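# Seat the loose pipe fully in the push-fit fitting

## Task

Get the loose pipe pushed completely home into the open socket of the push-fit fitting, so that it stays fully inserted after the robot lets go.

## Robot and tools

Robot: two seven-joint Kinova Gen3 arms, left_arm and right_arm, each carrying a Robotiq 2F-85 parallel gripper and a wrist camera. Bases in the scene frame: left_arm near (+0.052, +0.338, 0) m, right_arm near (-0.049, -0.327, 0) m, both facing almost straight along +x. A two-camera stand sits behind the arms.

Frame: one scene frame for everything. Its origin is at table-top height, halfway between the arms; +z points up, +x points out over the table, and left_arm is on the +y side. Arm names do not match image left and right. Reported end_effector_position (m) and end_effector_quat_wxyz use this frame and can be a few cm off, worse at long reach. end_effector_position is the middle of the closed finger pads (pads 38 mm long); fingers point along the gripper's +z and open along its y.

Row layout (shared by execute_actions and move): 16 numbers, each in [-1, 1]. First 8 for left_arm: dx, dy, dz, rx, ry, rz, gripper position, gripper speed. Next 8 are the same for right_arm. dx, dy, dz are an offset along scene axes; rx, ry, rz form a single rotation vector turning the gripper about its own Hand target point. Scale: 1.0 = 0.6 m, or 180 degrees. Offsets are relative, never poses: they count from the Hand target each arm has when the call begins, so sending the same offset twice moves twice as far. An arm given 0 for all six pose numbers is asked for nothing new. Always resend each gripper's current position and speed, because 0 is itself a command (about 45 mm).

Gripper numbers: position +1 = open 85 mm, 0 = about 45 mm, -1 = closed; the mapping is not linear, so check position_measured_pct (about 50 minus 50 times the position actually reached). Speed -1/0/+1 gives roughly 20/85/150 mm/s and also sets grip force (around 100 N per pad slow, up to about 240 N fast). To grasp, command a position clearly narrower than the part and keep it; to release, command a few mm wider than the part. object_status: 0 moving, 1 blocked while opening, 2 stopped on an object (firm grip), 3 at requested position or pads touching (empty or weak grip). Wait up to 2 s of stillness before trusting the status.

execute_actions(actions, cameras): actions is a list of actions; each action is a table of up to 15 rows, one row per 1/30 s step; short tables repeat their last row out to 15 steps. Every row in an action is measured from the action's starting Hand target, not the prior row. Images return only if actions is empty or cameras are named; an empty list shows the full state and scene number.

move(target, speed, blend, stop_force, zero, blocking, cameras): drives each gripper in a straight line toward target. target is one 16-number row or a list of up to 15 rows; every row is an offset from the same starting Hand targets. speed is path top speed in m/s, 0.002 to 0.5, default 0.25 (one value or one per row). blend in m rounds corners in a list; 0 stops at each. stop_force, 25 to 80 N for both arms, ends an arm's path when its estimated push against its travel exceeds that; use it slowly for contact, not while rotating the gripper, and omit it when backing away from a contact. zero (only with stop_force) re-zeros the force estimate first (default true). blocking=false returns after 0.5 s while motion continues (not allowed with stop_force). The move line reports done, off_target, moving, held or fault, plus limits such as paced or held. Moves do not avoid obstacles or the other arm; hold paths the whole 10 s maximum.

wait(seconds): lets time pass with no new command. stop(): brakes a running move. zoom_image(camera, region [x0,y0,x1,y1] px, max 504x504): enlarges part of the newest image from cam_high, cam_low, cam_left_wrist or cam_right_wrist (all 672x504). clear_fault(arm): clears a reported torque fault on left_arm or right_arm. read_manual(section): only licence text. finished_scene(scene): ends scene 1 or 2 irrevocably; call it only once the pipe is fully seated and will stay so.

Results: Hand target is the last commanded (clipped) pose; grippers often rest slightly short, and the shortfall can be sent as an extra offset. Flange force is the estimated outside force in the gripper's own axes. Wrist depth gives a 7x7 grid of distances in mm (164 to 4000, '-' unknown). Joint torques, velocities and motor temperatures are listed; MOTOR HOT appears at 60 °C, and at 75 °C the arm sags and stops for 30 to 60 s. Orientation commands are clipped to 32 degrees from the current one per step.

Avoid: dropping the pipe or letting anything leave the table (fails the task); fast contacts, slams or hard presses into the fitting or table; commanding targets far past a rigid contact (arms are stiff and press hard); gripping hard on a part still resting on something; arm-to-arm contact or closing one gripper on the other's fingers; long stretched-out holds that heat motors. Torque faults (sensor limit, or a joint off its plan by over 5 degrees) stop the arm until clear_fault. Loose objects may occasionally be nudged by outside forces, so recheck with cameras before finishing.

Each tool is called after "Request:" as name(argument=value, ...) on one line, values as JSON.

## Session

Request:
execute_actions(actions=[])

Scene clock: 0.00 s.
left_arm: end_effector_position=(+0.3232, +0.4046, +0.2418) position_measured_pct=0.0 object_status=3 motor_current_ma=0 end_effector_quat_wxyz=(-0.323, -0.182, +0.909, +0.191) | right_arm: end_effector_position=(+0.0857, -0.0084, +0.1355) position_measured_pct=0.0 object_status=3 motor_current_ma=0 end_effector_quat_wxyz=(-0.048, +0.753, +0.638, +0.152)
Joint positions: left_arm=[0.015 0.542 -0.081 1.637 -0.24 1.683 1.955] | right_arm=[-1.964 0.26 0.802 2.406 -0.452 0.263 -0.985]
Joint velocities: within noise
Joint torques (N m): no reading
Motor temperatures (°C): left_arm=[35 36 30 31 39 36 43] | right_arm=[32 36 28 29 33 37 41]
Flange force (N): no reading
Wrist depth (mm): cam_left_wrist=[490 514 333 326 2570 2833 3000 / 456 400 366 604 675 2580 3000 / 428 436 431 553 611 689 2580 / 405 436 473 514 563 627 702 / 383 413 443 478 525 578 639 / 363 390 417 449 490 535 586 / 349 370 400 427 465 503 549] | cam_right_wrist=[321 328 336 342 352 362 370 / 309 315 324 330 338 345 355 / 299 307 312 319 328 335 343 / 289 295 302 307 315 322 329 / 280 285 291 297 303 311 317 / 272 277 282 288 294 300 307 / 265 270 277 281 287 293 298]
Hand target: left_arm +0.3232, +0.4046, +0.2418; -0.323, -0.182, +0.909, +0.191 | right_arm +0.0857, -0.0084, +0.1355; -0.048, +0.753, +0.638, +0.152
Tool commands: left_gripper/position=+1.0 left_gripper/speed=+1.0 right_gripper/position=+1.0 right_gripper/speed=+1.0

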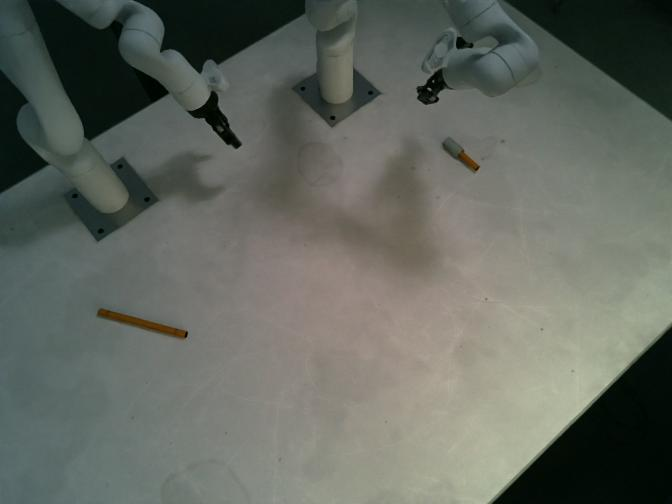

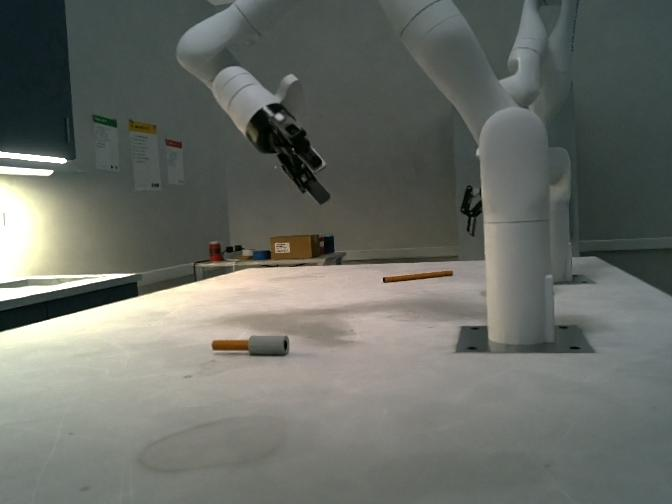

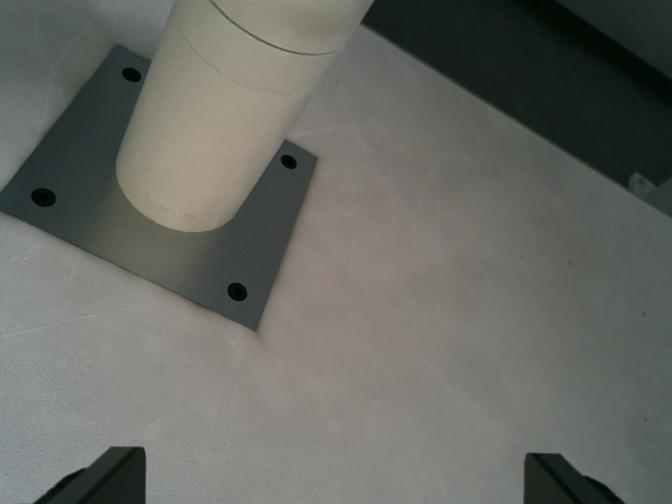

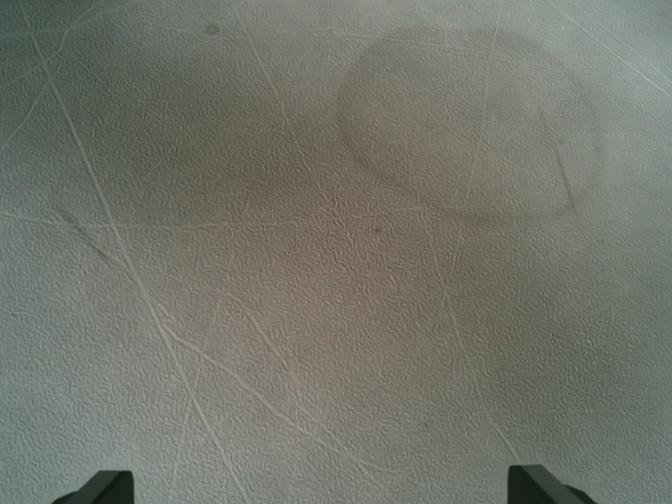

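Request:
move(target=[0.254,0.059,0.014,-0.106,-0.2213,-0.0667,1,1,0.427,-0.656,0.324,-0.104,-0.083,0.7776,1,1], speed=0.35, cameras=["all"])

Scene clock: 32.47 s.
left_arm: end_effector_position=(+0.4756, +0.4400, +0.2502) position_measured_pct=0.0 object_status=3 motor_current_ma=0 end_effector_quat_wxyz=(+0.000, -0.087, +0.996, +0.000) | right_arm: end_effector_position=(+0.3419, -0.4020, +0.3299) position_measured_pct=0.0 object_status=3 motor_current_ma=0 end_effector_quat_wxyz=(+0.000, -0.359, +0.933, +0.000)
Joint positions: left_arm=[-0.286 0.348 -0.005 1.611 0.003 1.182 1.449] | right_arm=[-1.962 -0.614 1.471 1.564 0.612 1.634 1.804]
Joint torques (N m): left_arm=[-0.08 -16.46 -0.18 -8.03 -0.13 -0.08 0.01] | right_arm=[-0.68 10.29 -4.9 -5.79 0.09 0 0.41]
Flange force (N): left_arm=[-3.9 0.0 0.7] | right_arm=[0.4 -0.1 -5.3]
Wrist depth (mm): cam_left_wrist=[395 394 394 393 393 392 392 / 396 395 394 393 393 392 392 / 397 396 395 394 393 393 393 / 396 396 395 394 394 394 393 / 397 396 396 395 395 394 394 / 398 397 397 396 396 396 395 / 398 397 398 397 396 395 394] | cam_right_wrist=[473 473 475 478 479 481 481 / 472 473 476 477 478 481 483 / 470 473 474 476 478 479 482 / 470 471 473 476 478 478 479 / 470 471 471 476 477 479 479 / 468 470 473 474 477 476 478 / 467 470 470 474 473 478 479]
Hand target: left_arm +0.4756, +0.4400, +0.2502; +0.000, -0.087, +0.996, +0.000 | right_arm +0.3419, -0.4020, +0.3299; +0.000, -0.359, +0.933, +0.000
Off the commanded pose: left_arm 0.000 m, 0 deg | right_arm 0.000 m, 0 deg.
move: done

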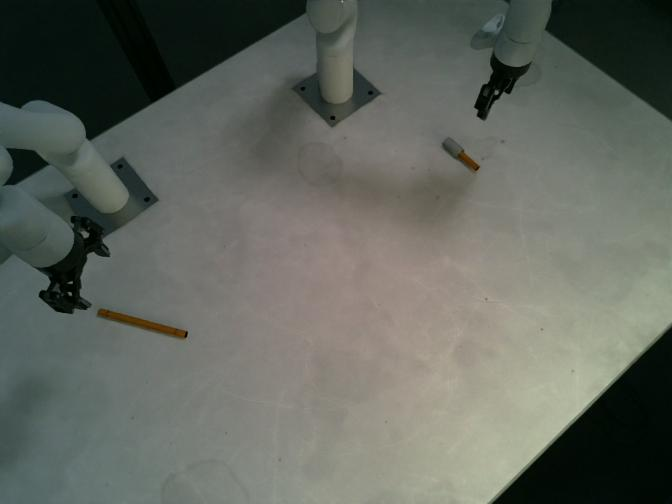

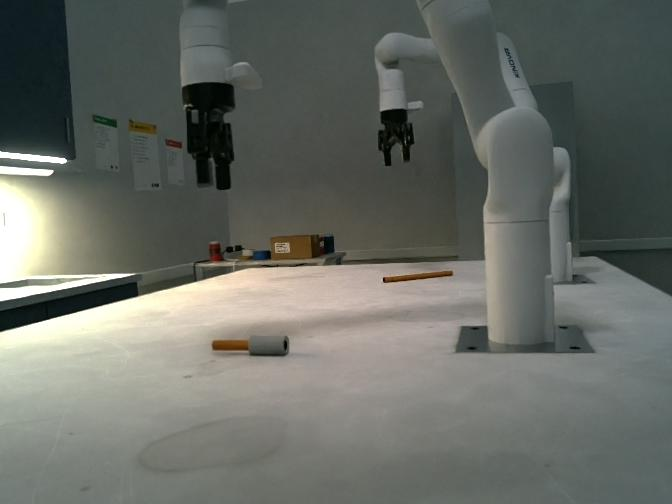

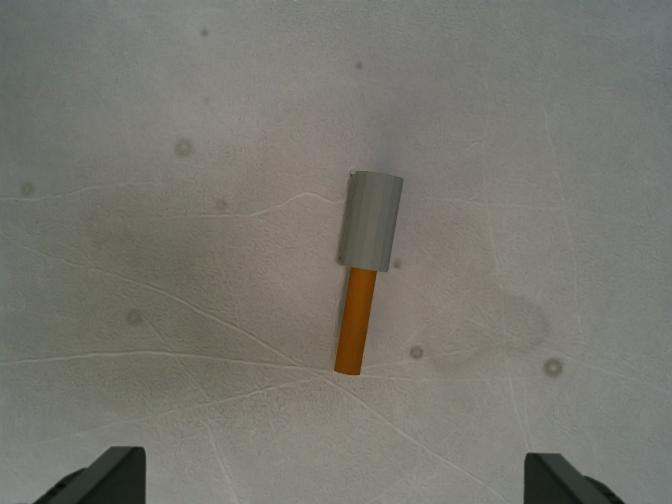

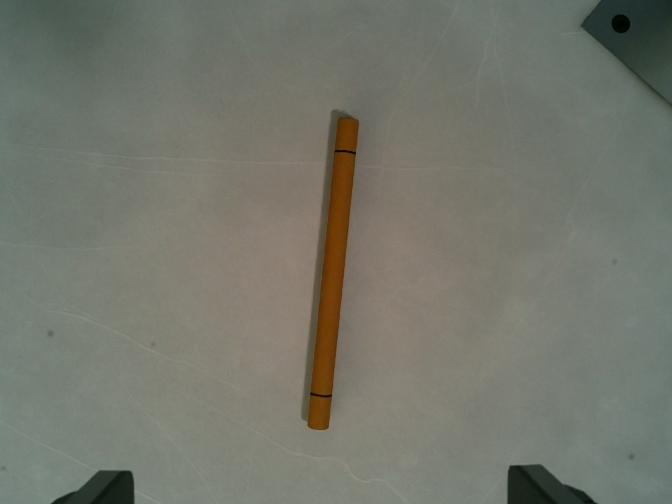

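Request:
move(target=[[-0.1173,0.0042,-0.2753,0,0,-0.045,0,0.2,-0.1162,-0.0757,-0.4082,0,0,-0.0311,0,0],[-0.1173,0.0042,-0.3803,0,0,-0.045,0,0.2,-0.1162,-0.0757,-0.5148,0,0,-0.0311,0,0]], speed=[0.3,0.12], cameras=["cam_left_wrist","cam_right_wrist","cam_high"])

Scene clock: 52.53 s.
left_arm: end_effector_position=(+0.4052, +0.4425, +0.0220) position_measured_pct=49.8 object_status=3 motor_current_ma=0 end_effector_quat_wxyz=(+0.000, -0.016, +1.000, +0.000) | right_arm: end_effector_position=(+0.2722, -0.4475, +0.0210) position_measured_pct=49.8 object_status=3 motor_current_ma=0 end_effector_quat_wxyz=(+0.000, -0.313, +0.950, +0.000)
Joint positions: left_arm=[-0.352 0.631 0.001 2.123 0.002 0.386 1.246] | right_arm=[-1.966 -0.988 1.905 2.23 1.244 0.985 1.321]
Joint torques (N m): left_arm=[-0.09 -16.57 -0.1 -3.31 -0.13 -0.06 -0.01] | right_arm=[-0.69 12.75 -5.17 -0.9 0.05 0 0.44]
Flange force (N): left_arm=[-1.8 0.2 3.5] | right_arm=[-0.6 -2.3 -4.2]
Wrist depth (mm): cam_left_wrist=[168 168 167 167 167 166 166 / 168 168 168 167 167 167 166 / 168 168 168 168 167 167 167 / 169 168 168 168 168 167 167 / 169 169 168 168 168 167 167 / 169 169 169 - 168 168 167 / 169 169 - - - 168 168] | cam_right_wrist=[165 166 166 167 168 168 169 / 165 166 166 167 168 168 169 / 165 166 166 167 167 168 169 / 164 165 166 167 167 168 168 / 164 165 166 166 167 168 168 / - 165 165 166 167 167 168 / - 165 165 - 166 167 167]
Hand target: left_arm +0.4052, +0.4425, +0.0220; +0.000, -0.016, +1.000, +0.000 | right_arm +0.2722, -0.4474, +0.0210; +0.000, -0.313, +0.950, +0.000
Off the commanded pose: left_arm 0.000 m, 0 deg | right_arm 0.000 m, 0 deg.
move: done
Images, in order (width x height): cam_high 672x504, cam_left_wrist 672x504, cam_right_wrist 672x504.

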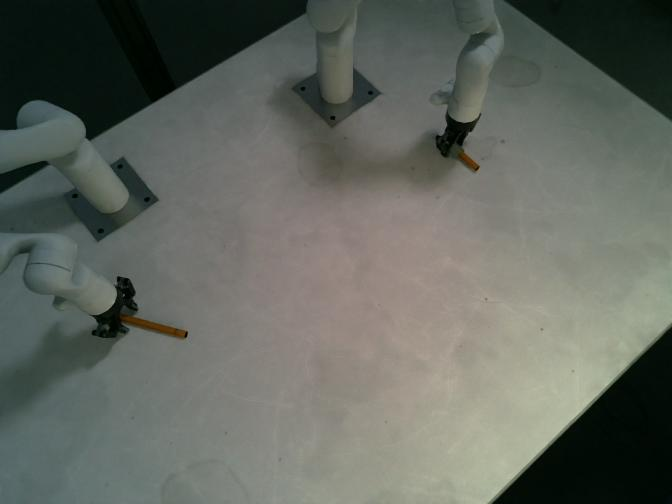

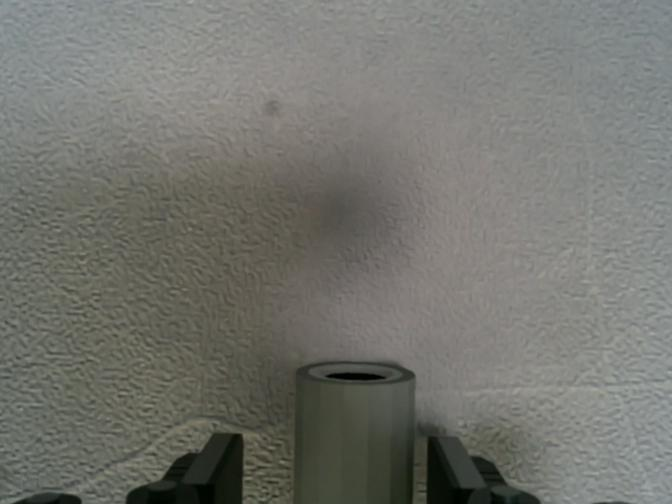

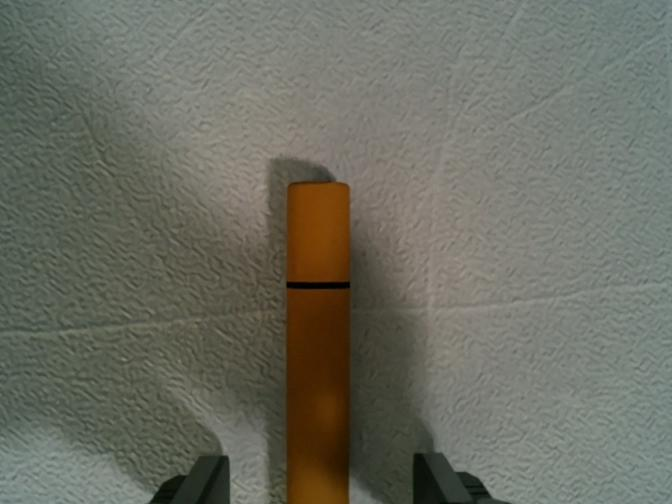

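Request:
move(target=[[0,0,0,0,0,0,-1,0.2,0,0,0,0,0,0,-1,0],[0,0,0.1,0,0,0,-1,0.2,0,0,0.1,0,0,0,-1,0],[0.0247,-0.5708,0.2767,0,0,0.49,-1,0.2,0.2453,0.5692,0.2875,0,0,0.297,-1,0]], speed=[0.1,0.2,0.22], blend=[0,0.03,0], cameras=["all"])

Request:
zoom_image(camera="cam_high", region=[270, 160, 390, 250])

Request:
zoom_image(camera="cam_left_wrist", region=[236, 150, 436, 450])

Scene clock: 67.60 s.
left_arm: end_effector_position=(+0.4200, +0.1000, +0.1881) position_measured_pct=71.0 object_status=2 motor_current_ma=50 end_effector_quat_wxyz=(-0.001, +0.707, -0.707, +0.000) | right_arm: end_effector_position=(+0.4194, -0.1060, +0.1935) position_measured_pct=84.4 object_status=2 motor_current_ma=50 end_effector_quat_wxyz=(+0.000, +0.707, -0.708, +0.000)
Joint positions: left_arm=[0.743 0.438 -0.313 1.708 0.153 1.019 3.517] | right_arm=[-2.887 -0.96 1.703 1.445 0.948 1.536 1.97]
Joint torques (N m): left_arm=[-0.02 -17.49 -1.37 -7.53 -0.14 -0.13 -0.01] | right_arm=[-0.57 17.49 -7.06 -3.85 0.07 -0.03 0.4]
Flange force (N): left_arm=[2.2 -3.1 2.2] | right_arm=[-0.8 -2.2 -3.8]
Wrist depth (mm): cam_left_wrist=[331 331 330 330 330 329 330 / 332 331 331 331 331 330 330 / 332 333 331 332 331 332 331 / 333 334 332 333 332 332 332 / 334 333 334 333 333 333 333 / 335 334 334 - 334 334 333 / 335 335 - - - 334 334] | cam_right_wrist=[335 336 337 339 341 342 345 / 334 336 338 339 339 342 343 / 335 336 336 339 340 342 343 / 334 335 336 338 340 340 342 / 334 333 335 337 340 341 341 / 333 334 335 337 338 339 341 / 333 334 - 336 338 340 340]
Hand target: left_arm +0.4200, +0.1000, +0.1881; -0.001, +0.707, -0.707, +0.000 | right_arm +0.4193, -0.1059, +0.1935; +0.000, +0.707, -0.708, +0.000
Off the commanded pose: left_arm 0.000 m, 0 deg | right_arm 0.000 m, 0 deg.
move: done

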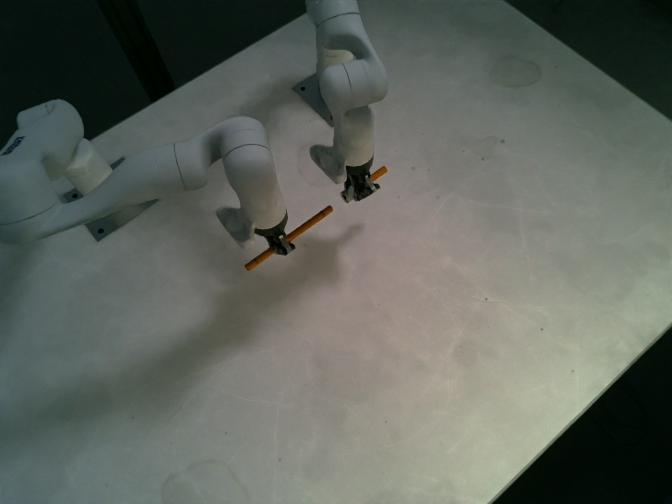

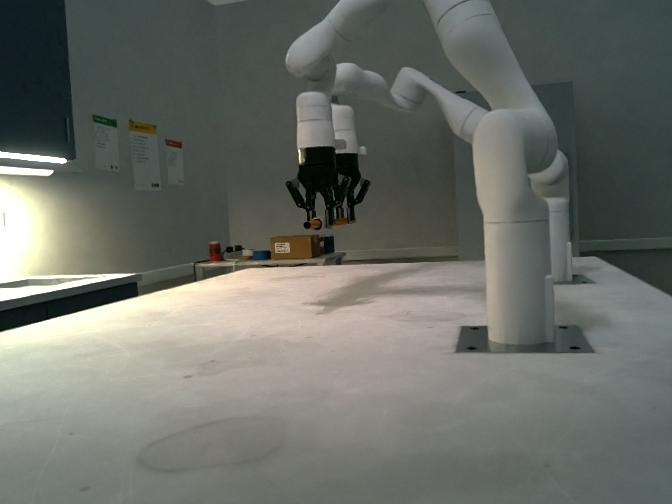

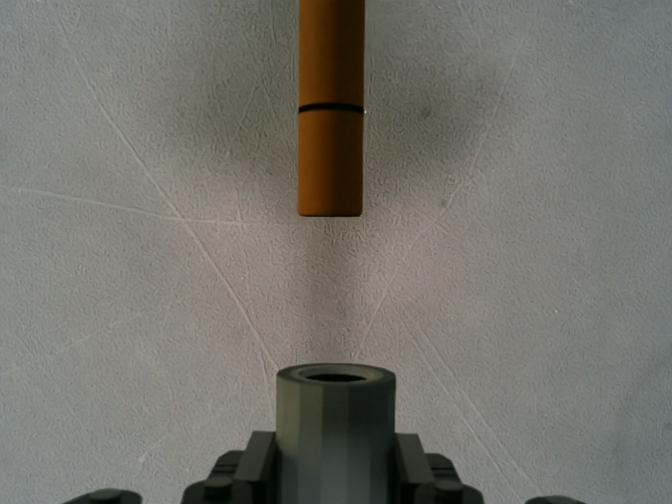

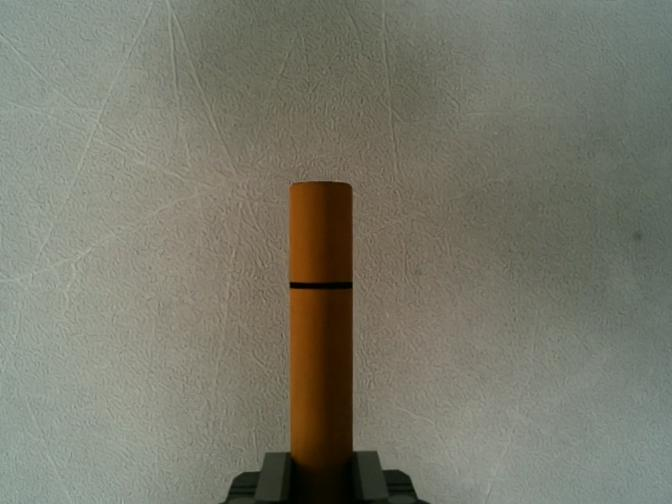

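Scaled by 4.200 from the camera's image (finer frame: 960x720).

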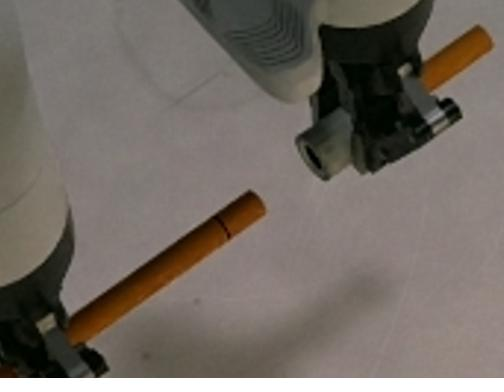

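Scaled by 1.680.

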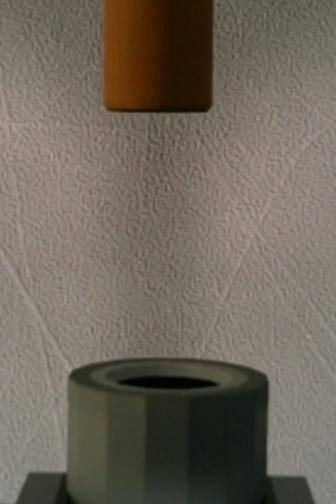

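Request:
move(target=[[0,0,0,0,0,0,-1,0.2,-0.0023,0.05,0,0,0,0,-1,0],[0,0,0,0,0,0,-1,0.2,-0.0023,0.1117,0,0,0,0,-1,0]], speed=[0.08,0.04], blend=[0.01,0], stop_force=60, cameras=["cam_left_wrist","cam_right_wrist"])

Request:
zoom_image(camera="cam_left_wrist", region=[256, 330, 416, 410])

Scene clock: 82.30 s.
left_arm: end_effector_position=(+0.4200, +0.1000, +0.1880) position_measured_pct=71.0 object_status=2 motor_current_ma=50 end_effector_quat_wxyz=(-0.001, +0.707, -0.707, +0.000) | right_arm: end_effector_position=(+0.4180, -0.0389, +0.1935) position_measured_pct=84.4 object_status=2 motor_current_ma=50 end_effector_quat_wxyz=(+0.000, +0.707, -0.708, +0.000)
Joint positions: left_arm=[0.743 0.438 -0.313 1.708 0.153 1.019 3.517] | right_arm=[-3.065 -0.988 1.747 1.317 0.964 1.567 1.922]
Joint torques (N m): left_arm=[15.58 -20.65 15.46 -17.37 11.13 -4.86 -0.16] | right_arm=[-21.15 18.81 -21.31 -7.72 -4.34 -13.81 0.41]
Flange force (N): left_arm=[-39.5 -4.1 1.7] | right_arm=[43.9 -1.0 -4.8]
Wrist depth (mm): cam_left_wrist=[330 329 329 329 328 329 329 / 331 331 331 330 330 330 330 / 332 332 331 331 331 330 330 / 333 332 332 332 332 332 332 / 333 332 333 332 333 333 332 / 334 334 335 - 334 333 333 / 336 335 - - - 334 334] | cam_right_wrist=[336 337 338 339 341 343 344 / 334 337 337 338 339 342 342 / 335 336 336 338 339 340 342 / 333 335 335 338 339 340 342 / 333 335 334 336 338 340 341 / 332 334 334 336 338 338 340 / 331 333 - 335 337 339 339]
Hand target: left_arm +0.4200, +0.1000, +0.1880; -0.001, +0.707, -0.707, +0.000 | right_arm +0.4180, -0.0389, +0.1935; +0.000, +0.707, -0.708, +0.000
Off the commanded pose: left_arm 0.000 m, 0 deg | right_arm 0.000 m, 0 deg.
move: done

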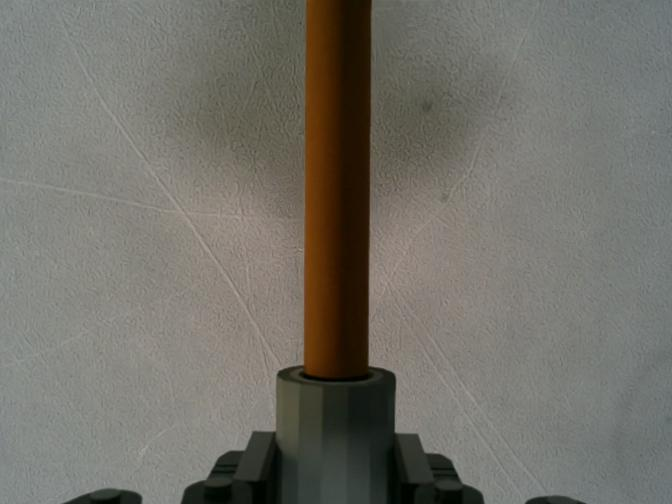

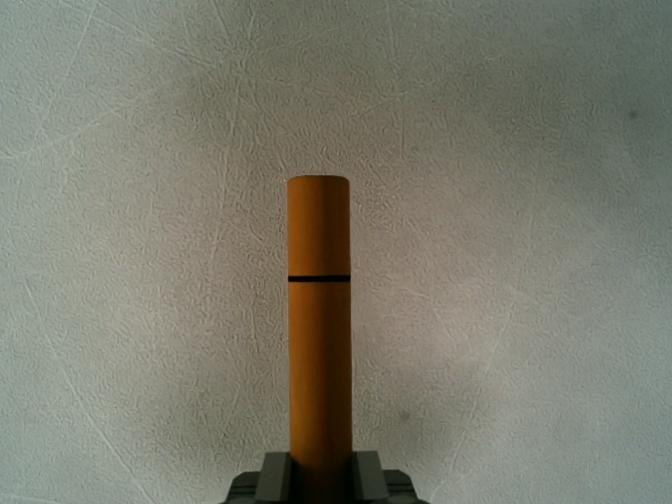

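Scaled by 3.150.

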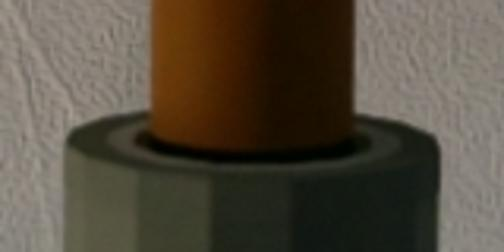

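Request:
move(target=[0,0,0,0,0,0,-1,0.2,0,0.012,0,0,0,0,-1,0], speed=0.02, cameras=["cam_right_wrist","cam_left_wrist"])

Scene clock: 85.87 s.
left_arm: end_effector_position=(+0.4200, +0.1000, +0.1881) position_measured_pct=71.0 object_status=2 motor_current_ma=50 end_effector_quat_wxyz=(+0.000, +0.707, -0.707, +0.000) | right_arm: end_effector_position=(+0.4180, -0.0317, +0.1935) position_measured_pct=84.4 object_status=2 motor_current_ma=50 end_effector_quat_wxyz=(+0.000, +0.707, -0.708, +0.000)
Joint positions: left_arm=[0.743 0.438 -0.313 1.708 0.153 1.019 3.517] | right_arm=[-3.084 -0.991 1.752 1.301 0.967 1.571 1.919]
Joint torques (N m): left_arm=[13.91 -20.42 13.7 -16.07 9.94 -4.13 -0.13] | right_arm=[-18.47 19.03 -19.41 -7.46 -3.61 -12.32 0.36]
Flange force (N): left_arm=[-34.6 -4.6 2.1] | right_arm=[38.6 -0.5 -4.9]
Wrist depth (mm): cam_left_wrist=[330 330 330 330 329 329 329 / 331 331 330 331 331 330 329 / 332 331 331 331 331 330 331 / 333 332 332 332 332 332 331 / 334 333 333 333 333 332 333 / 335 335 334 - 334 334 334 / 335 335 - - - 334 334] | cam_right_wrist=[335 337 337 339 341 343 344 / 335 336 337 339 339 342 343 / 334 336 336 338 340 341 343 / 334 336 335 338 339 340 342 / 332 335 336 336 339 340 340 / 332 333 334 337 337 338 340 / 332 332 - 336 336 338 339]
Hand target: left_arm +0.4200, +0.1000, +0.1881; -0.001, +0.707, -0.707, +0.000 | right_arm +0.4180, -0.0317, +0.1935; +0.000, +0.707, -0.708, +0.000
Off the commanded pose: left_arm 0.000 m, 0 deg | right_arm 0.000 m, 0 deg.
move: done
Images, in order (width x height): cam_left_wrist 672x504, cam_right_wrist 672x504.

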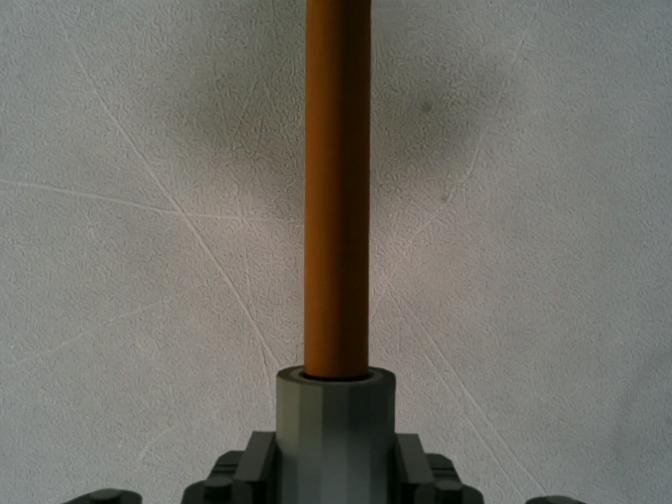

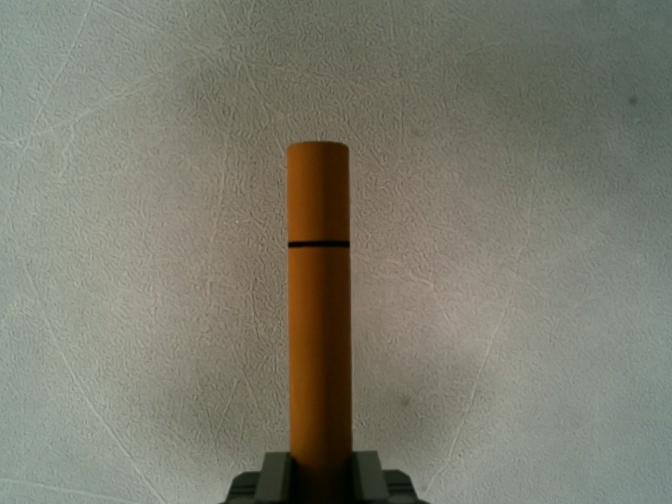

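Request:
move(target=[[0,0,0,0,0,0,-1,0.2,0,0,0,0,0,0,0,0],[0,0,0,0,0,0,-1,0.2,0,0,0.1,0,0,0,0,0],[0,0,-0.18,0.01,0,0,-1,0.2,0,-0.15,0.3,0,0,0,0,0],[0,0,-0.273,0.01,0,0,-1,0.2,0,-0.15,0.3,0,0,0,0,0],[0,0,-0.273,0.01,0,0,0,-0.9,0,-0.15,0.3,0,0,0,0,0],[0,0,-0.1,0.01,0,0,0,-0.9,0,-0.15,0.3,0,0,0,0,0]], speed=[0.1,0.12,0.2,0.05,0.05,0.15], cameras=["all"])

Scene clock: 101.80 s.
left_arm: end_effector_position=(+0.4200, +0.1001, +0.1280) position_measured_pct=49.8 object_status=3 motor_current_ma=0 end_effector_quat_wxyz=(-0.012, +0.707, -0.707, -0.011) | right_arm: end_effector_position=(+0.4180, -0.1217, +0.3735) position_measured_pct=49.8 object_status=3 motor_current_ma=0 end_effector_quat_wxyz=(+0.000, +0.707, -0.708, +0.000)
Joint positions: left_arm=[0.754 0.537 -0.307 1.776 0.166 0.871 3.517] | right_arm=[-2.947 -0.767 1.635 1.023 0.827 1.914 2.172]
Joint torques (N m): left_arm=[-0.08 -18.03 -1.51 -6.46 -0.16 -0.12 0] | right_arm=[-0.65 16.89 -5.02 -4.26 0.13 -0.01 0.44]
Flange force (N): left_arm=[2.1 -2.7 2.1] | right_arm=[-0.3 -1.5 -5.0]
Wrist depth (mm): cam_left_wrist=[267 267 267 266 266 266 266 / 269 269 268 251 268 268 267 / 270 270 270 269 269 269 269 / 272 272 271 271 271 270 271 / 273 274 273 251 273 272 272 / 275 275 274 249 274 274 274 / 276 275 276 253 275 275 275] | cam_right_wrist=[515 518 519 519 520 523 527 / 513 515 517 520 520 520 526 / 513 514 515 516 521 523 524 / 511 514 515 520 521 522 522 / 510 514 514 518 520 521 524 / 508 512 514 514 518 521 522 / 511 512 514 516 517 519 522]
Hand target: left_arm +0.4200, +0.1001, +0.1281; -0.012, +0.707, -0.707, -0.011 | right_arm +0.4180, -0.1217, +0.3735; +0.000, +0.707, -0.708, +0.000
Off the commanded pose: left_arm 0.000 m, 0 deg | right_arm 0.000 m, 0 deg.
move: done

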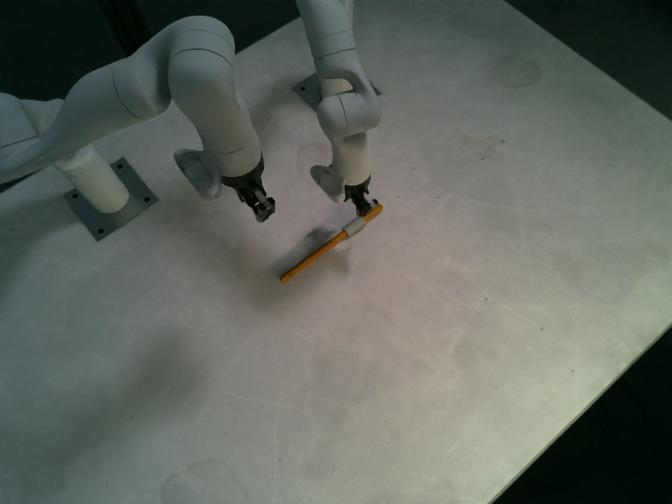

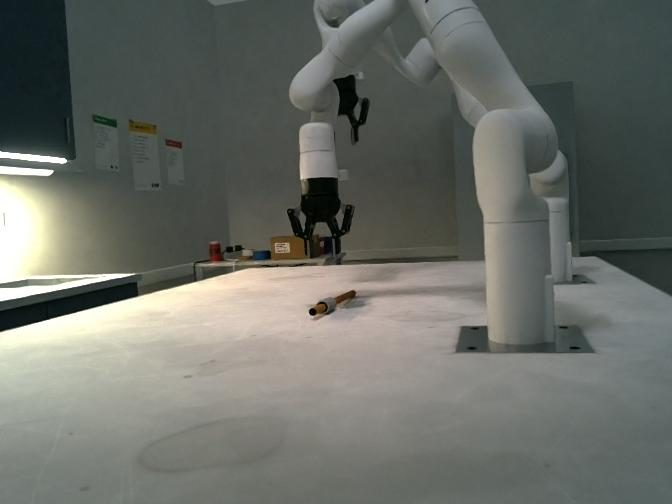

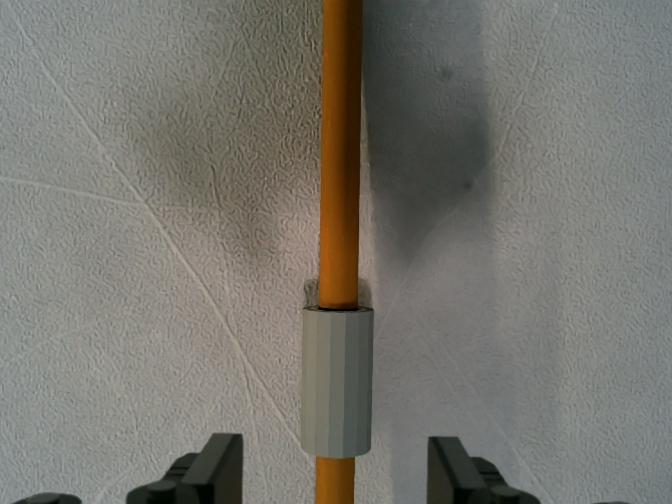

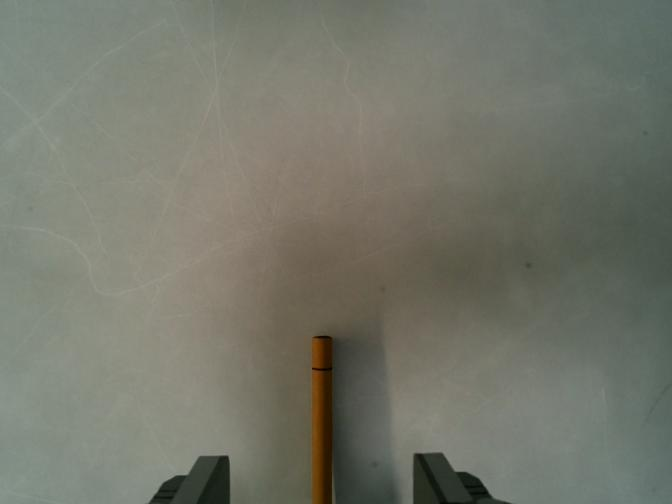

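Seated, resting on the table and released.

Request:
finished_scene(scene=2)

The scene is finished: the task was done.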